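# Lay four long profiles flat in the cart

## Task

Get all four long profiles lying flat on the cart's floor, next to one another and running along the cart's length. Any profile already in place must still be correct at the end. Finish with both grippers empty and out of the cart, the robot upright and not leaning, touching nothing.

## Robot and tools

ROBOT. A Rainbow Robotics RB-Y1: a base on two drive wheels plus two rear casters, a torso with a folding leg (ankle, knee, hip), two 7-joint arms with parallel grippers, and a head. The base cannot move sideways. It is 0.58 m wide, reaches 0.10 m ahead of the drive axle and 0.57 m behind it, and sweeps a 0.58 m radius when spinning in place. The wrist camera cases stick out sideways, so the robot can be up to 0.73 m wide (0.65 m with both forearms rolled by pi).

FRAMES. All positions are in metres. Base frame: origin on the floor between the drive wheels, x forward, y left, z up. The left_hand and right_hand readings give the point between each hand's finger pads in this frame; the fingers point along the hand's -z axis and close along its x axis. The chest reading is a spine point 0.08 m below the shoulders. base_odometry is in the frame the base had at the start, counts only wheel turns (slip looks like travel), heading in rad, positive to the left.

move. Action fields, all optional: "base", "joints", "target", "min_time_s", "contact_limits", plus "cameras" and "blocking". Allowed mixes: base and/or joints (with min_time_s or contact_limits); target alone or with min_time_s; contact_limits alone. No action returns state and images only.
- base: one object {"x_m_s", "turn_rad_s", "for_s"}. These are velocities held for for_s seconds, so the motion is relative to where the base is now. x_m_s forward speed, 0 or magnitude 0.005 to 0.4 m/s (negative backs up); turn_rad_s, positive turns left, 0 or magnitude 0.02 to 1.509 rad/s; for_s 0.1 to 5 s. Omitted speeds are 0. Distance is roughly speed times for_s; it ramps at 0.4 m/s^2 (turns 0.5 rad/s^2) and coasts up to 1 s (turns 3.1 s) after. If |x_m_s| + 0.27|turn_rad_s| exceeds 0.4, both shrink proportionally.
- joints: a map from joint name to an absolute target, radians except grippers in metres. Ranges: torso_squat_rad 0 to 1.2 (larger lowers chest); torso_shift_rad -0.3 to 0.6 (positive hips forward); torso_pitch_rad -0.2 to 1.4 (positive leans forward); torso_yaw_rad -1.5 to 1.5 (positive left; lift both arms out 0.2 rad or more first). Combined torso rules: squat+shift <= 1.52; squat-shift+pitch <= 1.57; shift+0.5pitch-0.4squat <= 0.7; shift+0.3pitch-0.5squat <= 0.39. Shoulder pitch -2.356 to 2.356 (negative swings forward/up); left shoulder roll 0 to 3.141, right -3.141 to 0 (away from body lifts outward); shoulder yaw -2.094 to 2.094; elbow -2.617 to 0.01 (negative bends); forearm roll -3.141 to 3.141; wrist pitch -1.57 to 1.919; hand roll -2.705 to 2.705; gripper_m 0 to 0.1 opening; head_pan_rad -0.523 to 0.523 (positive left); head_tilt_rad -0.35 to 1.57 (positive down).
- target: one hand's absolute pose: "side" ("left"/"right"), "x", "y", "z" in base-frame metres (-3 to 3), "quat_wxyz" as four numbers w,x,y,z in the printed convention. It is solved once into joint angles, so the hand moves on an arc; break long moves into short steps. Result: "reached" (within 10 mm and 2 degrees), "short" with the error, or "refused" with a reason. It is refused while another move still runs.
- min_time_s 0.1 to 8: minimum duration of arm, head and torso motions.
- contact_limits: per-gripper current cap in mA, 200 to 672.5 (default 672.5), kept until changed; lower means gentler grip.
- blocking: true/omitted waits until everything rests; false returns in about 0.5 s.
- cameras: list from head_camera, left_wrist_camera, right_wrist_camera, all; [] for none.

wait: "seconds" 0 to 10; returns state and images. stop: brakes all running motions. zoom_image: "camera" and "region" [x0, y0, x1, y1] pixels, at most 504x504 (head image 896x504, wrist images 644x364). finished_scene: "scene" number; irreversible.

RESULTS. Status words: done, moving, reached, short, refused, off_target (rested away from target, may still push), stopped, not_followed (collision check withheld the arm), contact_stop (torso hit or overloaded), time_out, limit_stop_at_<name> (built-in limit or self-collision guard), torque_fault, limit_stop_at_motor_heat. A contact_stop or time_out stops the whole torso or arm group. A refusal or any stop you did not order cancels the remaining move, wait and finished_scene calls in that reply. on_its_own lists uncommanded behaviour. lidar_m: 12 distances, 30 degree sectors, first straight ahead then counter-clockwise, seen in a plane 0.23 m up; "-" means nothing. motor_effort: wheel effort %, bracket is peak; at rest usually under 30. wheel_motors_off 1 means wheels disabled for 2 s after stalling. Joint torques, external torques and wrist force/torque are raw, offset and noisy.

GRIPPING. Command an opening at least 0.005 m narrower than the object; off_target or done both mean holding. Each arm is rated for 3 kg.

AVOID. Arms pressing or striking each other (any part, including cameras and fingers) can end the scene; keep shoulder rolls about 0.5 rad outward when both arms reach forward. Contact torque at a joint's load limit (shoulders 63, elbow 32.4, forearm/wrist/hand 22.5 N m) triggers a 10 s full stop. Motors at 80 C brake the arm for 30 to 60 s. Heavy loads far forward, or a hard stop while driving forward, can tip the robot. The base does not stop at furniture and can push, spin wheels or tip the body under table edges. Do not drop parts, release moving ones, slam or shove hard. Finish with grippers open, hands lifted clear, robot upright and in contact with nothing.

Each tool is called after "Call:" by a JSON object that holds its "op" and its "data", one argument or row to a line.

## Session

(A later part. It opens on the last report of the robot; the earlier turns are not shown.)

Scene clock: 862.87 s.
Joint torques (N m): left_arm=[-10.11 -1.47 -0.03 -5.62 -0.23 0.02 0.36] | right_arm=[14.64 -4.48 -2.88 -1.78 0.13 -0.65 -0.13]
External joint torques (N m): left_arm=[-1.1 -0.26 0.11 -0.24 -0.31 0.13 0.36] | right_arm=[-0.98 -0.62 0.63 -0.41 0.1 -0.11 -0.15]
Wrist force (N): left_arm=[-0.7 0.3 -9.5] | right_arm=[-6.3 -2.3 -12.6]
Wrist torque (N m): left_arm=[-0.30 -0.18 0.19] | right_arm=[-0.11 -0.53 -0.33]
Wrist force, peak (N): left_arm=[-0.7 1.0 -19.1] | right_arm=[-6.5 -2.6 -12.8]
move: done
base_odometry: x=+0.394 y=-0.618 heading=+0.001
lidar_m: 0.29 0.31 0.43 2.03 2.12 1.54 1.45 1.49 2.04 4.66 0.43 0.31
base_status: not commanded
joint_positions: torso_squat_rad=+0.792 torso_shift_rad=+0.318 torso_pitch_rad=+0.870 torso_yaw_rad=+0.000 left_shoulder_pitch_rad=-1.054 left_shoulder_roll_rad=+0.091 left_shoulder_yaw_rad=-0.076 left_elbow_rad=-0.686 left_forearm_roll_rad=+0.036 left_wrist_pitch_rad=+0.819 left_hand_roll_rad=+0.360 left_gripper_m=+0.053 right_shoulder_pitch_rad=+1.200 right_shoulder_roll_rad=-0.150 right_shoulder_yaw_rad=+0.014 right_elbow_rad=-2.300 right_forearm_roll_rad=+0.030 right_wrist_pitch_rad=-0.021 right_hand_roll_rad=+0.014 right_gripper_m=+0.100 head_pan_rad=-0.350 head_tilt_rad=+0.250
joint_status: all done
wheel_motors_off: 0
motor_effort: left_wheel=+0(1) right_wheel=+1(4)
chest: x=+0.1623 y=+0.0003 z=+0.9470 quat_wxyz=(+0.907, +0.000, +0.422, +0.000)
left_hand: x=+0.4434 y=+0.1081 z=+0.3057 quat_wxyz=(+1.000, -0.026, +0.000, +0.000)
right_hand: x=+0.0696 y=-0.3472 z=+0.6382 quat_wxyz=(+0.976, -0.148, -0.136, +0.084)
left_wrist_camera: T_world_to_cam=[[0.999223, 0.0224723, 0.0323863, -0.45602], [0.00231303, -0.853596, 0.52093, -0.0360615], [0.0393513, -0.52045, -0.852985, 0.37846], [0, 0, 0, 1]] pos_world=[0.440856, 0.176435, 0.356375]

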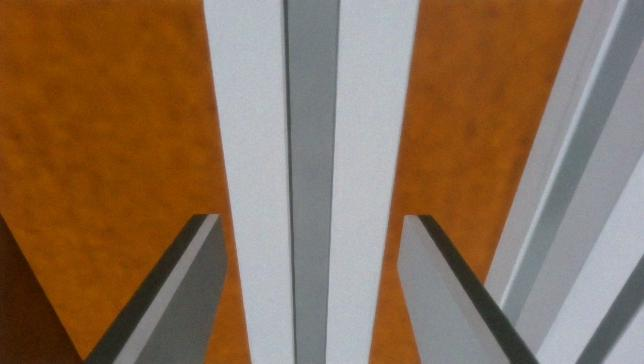

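Call:
{"op": "move", "data": {
  "joints": {"torso_squat_rad": 0.55, "torso_shift_rad": 0.262, "torso_pitch_rad": 0.87, "head_pan_rad": 0.0, "head_tilt_rad": 0.3},
  "cameras": ["left_wrist_camera"]
}}

Call:
{"op": "move", "data": {
  "target": {"side": "left", "x": 0.47, "y": 0.11, "z": 0.56, "quat_wxyz": [0.9997, -0.026, 0, 0]},
  "min_time_s": 1,
  "cameras": []
}}

Call:
{"op": "move", "data": {
  "joints": {"torso_squat_rad": 0.45, "torso_shift_rad": 0.184, "torso_pitch_rad": 0.85},
  "cameras": ["head_camera"]
}}

Call:
{"op": "move", "data": {
  "target": {"side": "left", "x": 0.5, "y": 0.12, "z": 0.68, "quat_wxyz": [0.966, 0, -0.259, 0]},
  "min_time_s": 1.2,
  "cameras": ["head_camera"]
}}

Scene clock: 870.30 s.
Joint torques (N m): left_arm=[-10.06 -0.86 -0.07 -5.61 -0.13 -0.1 0.06] | right_arm=[14.41 -4.29 -2.75 -1.78 0.24 -0.55 -0.14]
External joint torques (N m): left_arm=[-1.05 0.35 0.07 -0.23 -0.21 0.01 0.06] | right_arm=[-1.21 -0.44 0.75 -0.41 0.21 -0.01 -0.15]
Wrist force (N): left_arm=[-0.7 0.7 -9.5] | right_arm=[-6.2 -2.5 -12.7]
Wrist torque (N m): left_arm=[-0.33 -0.20 0.20] | right_arm=[-0.11 -0.55 -0.38]
Wrist force, peak (N): left_arm=[-0.6 0.5 -10.1] | right_arm=[-6.9 -2.4 -12.9]
move: done
base_odometry: x=+0.394 y=-0.618 heading=+0.001
lidar_m: 0.29 0.31 0.42 2.01 2.11 1.53 1.45 1.50 2.02 4.65 0.42 0.31
base_status: not commanded
joint_positions: torso_squat_rad=+0.550 torso_shift_rad=+0.262 torso_pitch_rad=+0.870 torso_yaw_rad=+0.000 left_shoulder_pitch_rad=-1.054 left_shoulder_roll_rad=+0.091 left_shoulder_yaw_rad=-0.076 left_elbow_rad=-0.686 left_forearm_roll_rad=+0.036 left_wrist_pitch_rad=+0.819 left_hand_roll_rad=+0.360 left_gripper_m=+0.053 right_shoulder_pitch_rad=+1.200 right_shoulder_roll_rad=-0.150 right_shoulder_yaw_rad=+0.014 right_elbow_rad=-2.300 right_forearm_roll_rad=+0.030 right_wrist_pitch_rad=-0.021 right_hand_roll_rad=+0.014 right_gripper_m=+0.100 head_pan_rad=+0.000 head_tilt_rad=+0.300
joint_status: all done
wheel_motors_off: 0
motor_effort: left_wheel=+0(2) right_wheel=+2(3)
chest: x=+0.1631 y=+0.0003 z=+1.0564 quat_wxyz=(+0.907, +0.000, +0.421, +0.000)
left_hand: x=+0.4444 y=+0.1081 z=+0.4152 quat_wxyz=(+1.000, -0.026, +0.000, +0.000)
right_hand: x=+0.0704 y=-0.3472 z=+0.7476 quat_wxyz=(+0.976, -0.148, -0.136, +0.084)
left_wrist_camera: T_world_to_cam=[[0.999212, 0.0224519, 0.032744, -0.460721], [0.00210594, -0.853554, 0.521, -0.0931388], [0.0396462, -0.52052, -0.852928, 0.471625], [0, 0, 0, 1]] pos_world=[0.441856, 0.176335, 0.465874]

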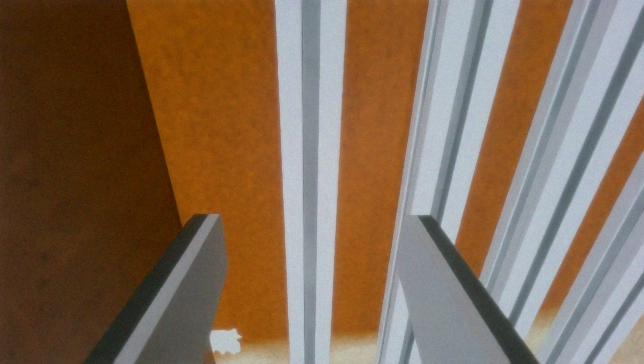

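Scene clock: 871.90 s.
Joint torques (N m): left_arm=[-9 -1.15 -1.67 -8.45 0.02 -0.01 0.25] | right_arm=[14.56 -4.37 -2.84 -2.03 0.16 -0.47 -0.22]
External joint torques (N m): left_arm=[-0.85 0.01 -1.52 -0.22 -0.09 0.1 0.25] | right_arm=[-1.06 -0.51 0.67 -0.66 0.14 0.07 -0.23]
Wrist force (N): left_arm=[-0.6 0.7 -9.4] | right_arm=[-6.2 -2.7 -12.6]
Wrist torque (N m): left_arm=[-0.38 -0.18 0.25] | right_arm=[-0.08 -0.55 -0.36]
Wrist force, peak (N): left_arm=[-1.5 1.0 -10.4] | right_arm=[-6.1 -2.5 -13.0]
move: done
base_odometry: x=+0.394 y=-0.618 heading=+0.001
lidar_m: 0.29 0.31 0.42 2.02 2.11 1.54 1.45 1.50 2.03 4.65 0.43 0.30
base_status: not commanded
joint_positions: torso_squat_rad=+0.550 torso_shift_rad=+0.262 torso_pitch_rad=+0.870 torso_yaw_rad=+0.000 left_shoulder_pitch_rad=-0.825 left_shoulder_roll_rad=+0.119 left_shoulder_yaw_rad=-0.108 left_elbow_rad=-1.606 left_forearm_roll_rad=+0.033 left_wrist_pitch_rad=+1.519 left_hand_roll_rad=+0.360 left_gripper_m=+0.053 right_shoulder_pitch_rad=+1.200 right_shoulder_roll_rad=-0.150 right_shoulder_yaw_rad=+0.014 right_elbow_rad=-2.300 right_forearm_roll_rad=+0.030 right_wrist_pitch_rad=-0.021 right_hand_roll_rad=+0.014 right_gripper_m=+0.100 head_pan_rad=+0.000 head_tilt_rad=+0.300
joint_status: all done
wheel_motors_off: 0
motor_effort: left_wheel=+0(1) right_wheel=+1(3)
chest: x=+0.1631 y=+0.0003 z=+1.0564 quat_wxyz=(+0.907, +0.000, +0.421, +0.000)
left_hand: x=+0.4701 y=+0.1099 z=+0.5597 quat_wxyz=(+1.000, -0.026, +0.002, +0.000)
left_hand_status: reached (checked arc, planned for 1.3 s): 0 mm and 0.2 deg off.
right_hand: x=+0.0704 y=-0.3472 z=+0.7476 quat_wxyz=(+0.976, -0.149, -0.136, +0.084)

Scene clock: 873.27 s.
Joint torques (N m): left_arm=[-8.63 -0.51 -1.82 -8.24 -0.18 -0.07 0.17] | right_arm=[14.63 -4.25 -2.53 -2.2 0.1 -0.63 -0.24]
External joint torques (N m): left_arm=[-0.1 0.56 -1.73 0.06 -0.27 0.07 0.18] | right_arm=[-0.92 -0.37 1 -0.62 0.07 -0.05 -0.25]
Wrist force (N): left_arm=[-0.6 0.8 -9.2] | right_arm=[-6.5 -2.6 -12.5]
Wrist torque (N m): left_arm=[-0.40 -0.15 0.27] | right_arm=[-0.09 -0.57 -0.37]
Wrist force, peak (N): left_arm=[-0.5 0.6 -10.1] | right_arm=[-6.3 -2.6 -13.0]
move: done
base_odometry: x=+0.394 y=-0.618 heading=+0.001
lidar_m: 0.29 0.30 0.43 2.02 2.10 1.52 1.44 1.50 2.02 4.65 0.42 0.29
base_status: not commanded
joint_positions: torso_squat_rad=+0.450 torso_shift_rad=+0.184 torso_pitch_rad=+0.850 torso_yaw_rad=+0.000 left_shoulder_pitch_rad=-0.825 left_shoulder_roll_rad=+0.119 left_shoulder_yaw_rad=-0.108 left_elbow_rad=-1.606 left_forearm_roll_rad=+0.033 left_wrist_pitch_rad=+1.519 left_hand_roll_rad=+0.360 left_gripper_m=+0.053 right_shoulder_pitch_rad=+1.200 right_shoulder_roll_rad=-0.150 right_shoulder_yaw_rad=+0.014 right_elbow_rad=-2.300 right_forearm_roll_rad=+0.030 right_wrist_pitch_rad=-0.021 right_hand_roll_rad=+0.014 right_gripper_m=+0.100 head_pan_rad=+0.000 head_tilt_rad=+0.300
joint_status: all done
wheel_motors_off: 0
motor_effort: left_wheel=+0(2) right_wheel=+1(3)
chest: x=+0.1198 y=+0.0003 z=+1.1044 quat_wxyz=(+0.911, +0.000, +0.412, +0.000)
left_hand: x=+0.4367 y=+0.1099 z=+0.6139 quat_wxyz=(+1.000, -0.026, -0.008, +0.000)
right_hand: x=+0.0333 y=-0.3472 z=+0.7938 quat_wxyz=(+0.974, -0.149, -0.146, +0.082)
head_camera: T_world_to_cam=[[-0.0499938, -0.998227, 0.0323039, -0.0192306], [-0.891242, 0.0299911, -0.452535, 0.86248], [0.450763, -0.0514145, -0.891161, 0.900031], [0, 0, 0, 1]] pos_world=[0.362016, 0.00121143, 1.193]

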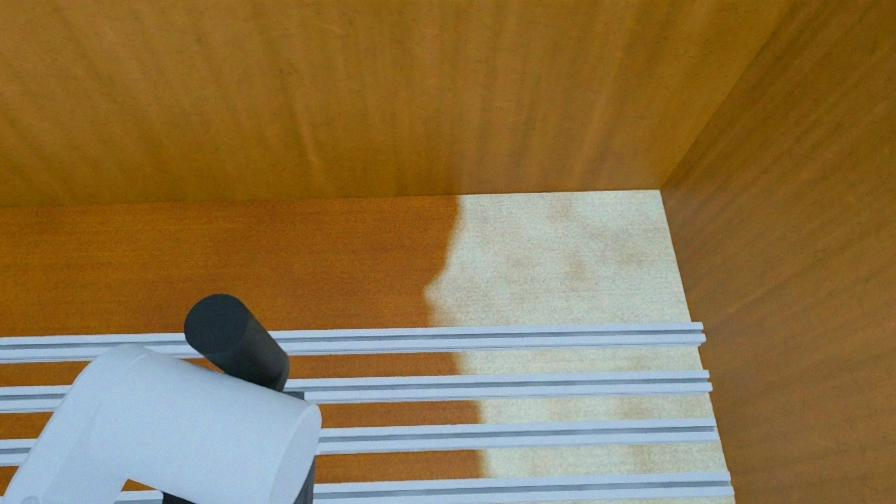

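Scene clock: 874.80 s.
Joint torques (N m): left_arm=[-6.15 0.06 -0.66 -9.41 -0.79 -0.87 0.45] | right_arm=[13.83 -4.06 -2.89 -2.19 0.22 -0.64 -0.17]
External joint torques (N m): left_arm=[0.48 1.25 -0.65 -0.24 -0.42 0.02 0.48] | right_arm=[-1.73 -0.17 0.64 -0.61 0.19 -0.07 -0.18]
Wrist force (N): left_arm=[-3.9 0.0 -8.6] | right_arm=[-6.7 -2.6 -12.2]
Wrist torque (N m): left_arm=[-0.32 -0.44 0.30] | right_arm=[-0.10 -0.59 -0.36]
Wrist force, peak (N): left_arm=[-2.6 0.4 -10.0] | right_arm=[-6.7 -2.5 -12.7]
move: done
base_odometry: x=+0.394 y=-0.618 heading=+0.001
lidar_m: 0.29 0.31 0.43 2.02 2.11 1.53 1.45 1.50 2.03 4.65 0.43 0.30
base_status: not commanded
joint_positions: torso_squat_rad=+0.450 torso_shift_rad=+0.184 torso_pitch_rad=+0.850 torso_yaw_rad=+0.000 left_shoulder_pitch_rad=-0.659 left_shoulder_roll_rad=+0.155 left_shoulder_yaw_rad=-0.222 left_elbow_rad=-1.909 left_forearm_roll_rad=-0.235 left_wrist_pitch_rad=+1.218 left_hand_roll_rad=+0.464 left_gripper_m=+0.053 right_shoulder_pitch_rad=+1.200 right_shoulder_roll_rad=-0.150 right_shoulder_yaw_rad=+0.014 right_elbow_rad=-2.300 right_forearm_roll_rad=+0.030 right_wrist_pitch_rad=-0.021 right_hand_roll_rad=+0.014 right_gripper_m=+0.100 head_pan_rad=+0.000 head_tilt_rad=+0.300
joint_status: all done
wheel_motors_off: 0
motor_effort: left_wheel=+1(2) right_wheel=+1(3)
chest: x=+0.1198 y=+0.0003 z=+1.1044 quat_wxyz=(+0.911, +0.000, +0.412, +0.000)
left_hand: x=+0.4995 y=+0.1197 z=+0.6805 quat_wxyz=(+0.966, -0.001, -0.257, -0.002)
left_hand_status: reached (checked arc, planned for 1.2 s): 1 mm and 0.3 deg off.
right_hand: x=+0.0333 y=-0.3472 z=+0.7938 quat_wxyz=(+0.974, -0.149, -0.146, +0.082)
head_camera: T_world_to_cam=[[-0.0499964, -0.998227, 0.0323084, -0.019235], [-0.891283, 0.029996, -0.452455, 0.862399], [0.450684, -0.051417, -0.891202, 0.900108], [0, 0, 0, 1]] pos_world=[0.362016, 0.00121145, 1.193]

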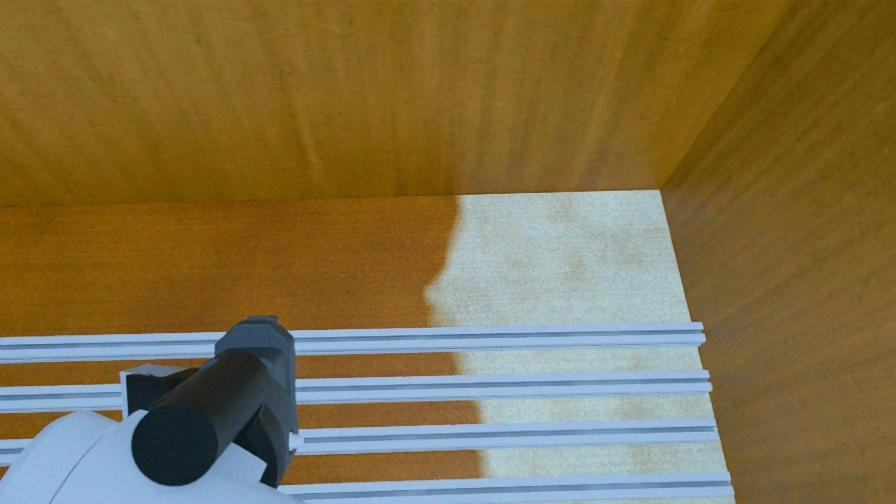

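Call:
{"op": "move", "data": {
  "joints": {"left_shoulder_pitch_rad": -0.648, "left_shoulder_roll_rad": 0.203, "left_shoulder_yaw_rad": -0.28, "left_elbow_rad": -2.123, "left_forearm_roll_rad": -0.561, "left_wrist_pitch_rad": 0.916, "left_hand_roll_rad": 0.627, "head_pan_rad": 0.45, "head_tilt_rad": 0.3},
  "min_time_s": 1.0,
  "cameras": ["head_camera"]
}}

Call:
{"op": "move", "data": {
  "base": {"x_m_s": -0.3, "for_s": 2.4},
  "joints": {"head_pan_rad": 0.0, "head_tilt_rad": 0.0},
  "cameras": ["head_camera"]
}}

Scene clock: 880.30 s.
Joint torques (N m): left_arm=[-5.54 0.13 -1 -9.54 -0.89 -1.37 0.41] | right_arm=[14.54 -4.11 -2.83 -2 0.22 -0.54 -0.34]
External joint torques (N m): left_arm=[1.33 0.98 -1.42 0.12 -0.15 0.02 0.46] | right_arm=[-1.02 -0.23 0.69 -0.42 0.19 0.03 -0.35]
Wrist force (N): left_arm=[-6.9 0.4 -5.5] | right_arm=[-6.5 -2.5 -12.5]
Wrist torque (N m): left_arm=[-0.29 -0.61 0.31] | right_arm=[-0.12 -0.57 -0.34]
Wrist force, peak (N): left_arm=[-3.8 -0.1 -9.2] | right_arm=[-6.9 -2.7 -12.7]
move: done
base_odometry: x=+0.394 y=-0.618 heading=+0.001
lidar_m: 0.29 0.31 0.43 2.02 2.10 1.52 1.45 1.50 2.03 4.63 0.43 0.30
base_status: not commanded
joint_positions: torso_squat_rad=+0.450 torso_shift_rad=+0.184 torso_pitch_rad=+0.850 torso_yaw_rad=+0.000 left_shoulder_pitch_rad=-0.648 left_shoulder_roll_rad=+0.203 left_shoulder_yaw_rad=-0.280 left_elbow_rad=-2.123 left_forearm_roll_rad=-0.561 left_wrist_pitch_rad=+0.916 left_hand_roll_rad=+0.627 left_gripper_m=+0.053 right_shoulder_pitch_rad=+1.200 right_shoulder_roll_rad=-0.150 right_shoulder_yaw_rad=+0.014 right_elbow_rad=-2.300 right_forearm_roll_rad=+0.030 right_wrist_pitch_rad=-0.021 right_hand_roll_rad=+0.014 right_gripper_m=+0.100 head_pan_rad=+0.450 head_tilt_rad=+0.300
joint_status: all done
wheel_motors_off: 0
motor_effort: left_wheel=+0(1) right_wheel=+1(3)
chest: x=+0.1198 y=+0.0003 z=+1.1044 quat_wxyz=(+0.911, +0.000, +0.412, +0.000)
left_hand: x=+0.5786 y=+0.1183 z=+0.8278 quat_wxyz=(+0.850, -0.002, -0.527, +0.000)
right_hand: x=+0.0333 y=-0.3472 z=+0.7938 quat_wxyz=(+0.974, -0.149, -0.146, +0.082)
head_camera: T_world_to_cam=[[0.240239, -0.92377, -0.298219, 0.301367], [-0.883704, -0.0810008, -0.460985, 0.870673], [0.401688, 0.374284, -0.835798, 0.8463], [0, 0, 0, 1]] pos_world=[0.357069, 0.0321626, 1.19858]

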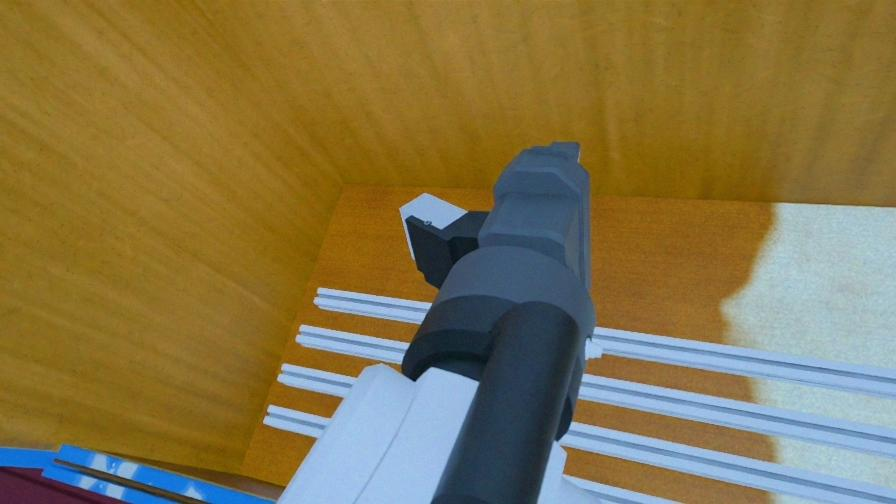

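Scene clock: 884.37 s.
Joint torques (N m): left_arm=[-7.57 0.1 -0.87 -9.38 -0.97 -1.41 0.37] | right_arm=[14.64 -4.58 -2.74 -2.3 0.19 -0.71 -0.31]
External joint torques (N m): left_arm=[-0.7 0.95 -1.28 0.28 -0.24 -0.02 0.42] | right_arm=[-0.91 -0.69 0.79 -0.73 0.15 -0.14 -0.33]
Wrist force (N): left_arm=[-6.9 0.6 -6.0] | right_arm=[-6.8 -2.3 -12.4]
Wrist torque (N m): left_arm=[-0.32 -0.59 0.31] | right_arm=[-0.14 -0.61 -0.36]
Wrist force, peak (N): left_arm=[-6.8 0.4 -6.1] | right_arm=[-7.0 -2.3 -12.6]
move: done
base_odometry: x=-0.326 y=-0.619 heading=+0.000
lidar_m: 1.01 1.06 1.71 3.04 1.08 0.78 0.73 0.76 1.02 2.71 2.62 1.06
base_status: done (sent for 2.4 of 2.4 s)
joint_positions: torso_squat_rad=+0.450 torso_shift_rad=+0.184 torso_pitch_rad=+0.850 torso_yaw_rad=+0.000 left_shoulder_pitch_rad=-0.648 left_shoulder_roll_rad=+0.203 left_shoulder_yaw_rad=-0.280 left_elbow_rad=-2.123 left_forearm_roll_rad=-0.561 left_wrist_pitch_rad=+0.916 left_hand_roll_rad=+0.627 left_gripper_m=+0.053 right_shoulder_pitch_rad=+1.200 right_shoulder_roll_rad=-0.150 right_shoulder_yaw_rad=+0.014 right_elbow_rad=-2.300 right_forearm_roll_rad=+0.030 right_wrist_pitch_rad=-0.021 right_hand_roll_rad=+0.014 right_gripper_m=+0.100 head_pan_rad=+0.000 head_tilt_rad=+0.000
joint_status: all done
wheel_motors_off: 0
motor_effort: left_wheel=-3(25) right_wheel=+7(33)
chest: x=+0.1198 y=+0.0003 z=+1.1044 quat_wxyz=(+0.911, +0.000, +0.412, +0.000)
left_hand: x=+0.5786 y=+0.1183 z=+0.8277 quat_wxyz=(+0.850, -0.002, -0.527, +0.000)
right_hand: x=+0.0333 y=-0.3472 z=+0.7938 quat_wxyz=(+0.974, -0.149, -0.146, +0.082)
head_camera: T_world_to_cam=[[-0.057099, -0.998242, 0.015875, 0.00281543], [-0.717715, 0.0299894, -0.695691, 1.10975], [0.693992, -0.051117, -0.718166, 0.619778], [0, 0, 0, 1]] pos_world=[0.366524, 0.0012109, 1.2171]

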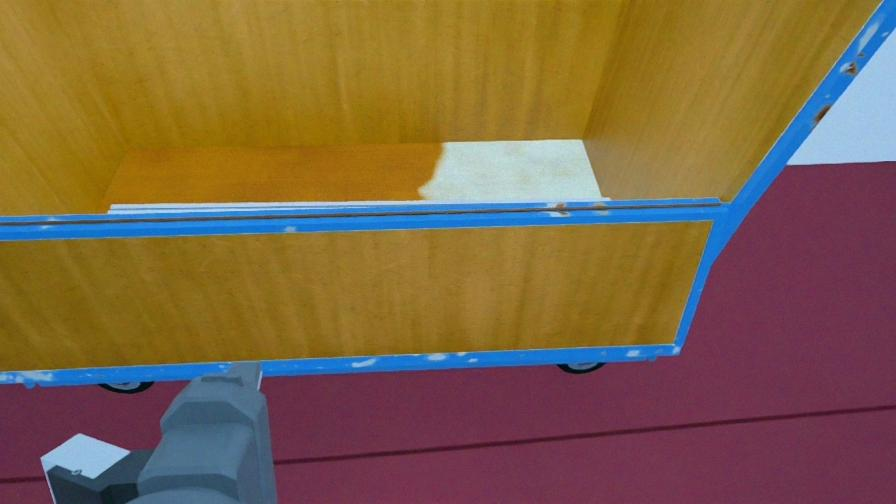

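All four profiles lie flat and side by side; the robot is clear.

Call:
{"op": "finished_scene", "data": {
  "scene": 2
}}

The scene is finished: the task was done.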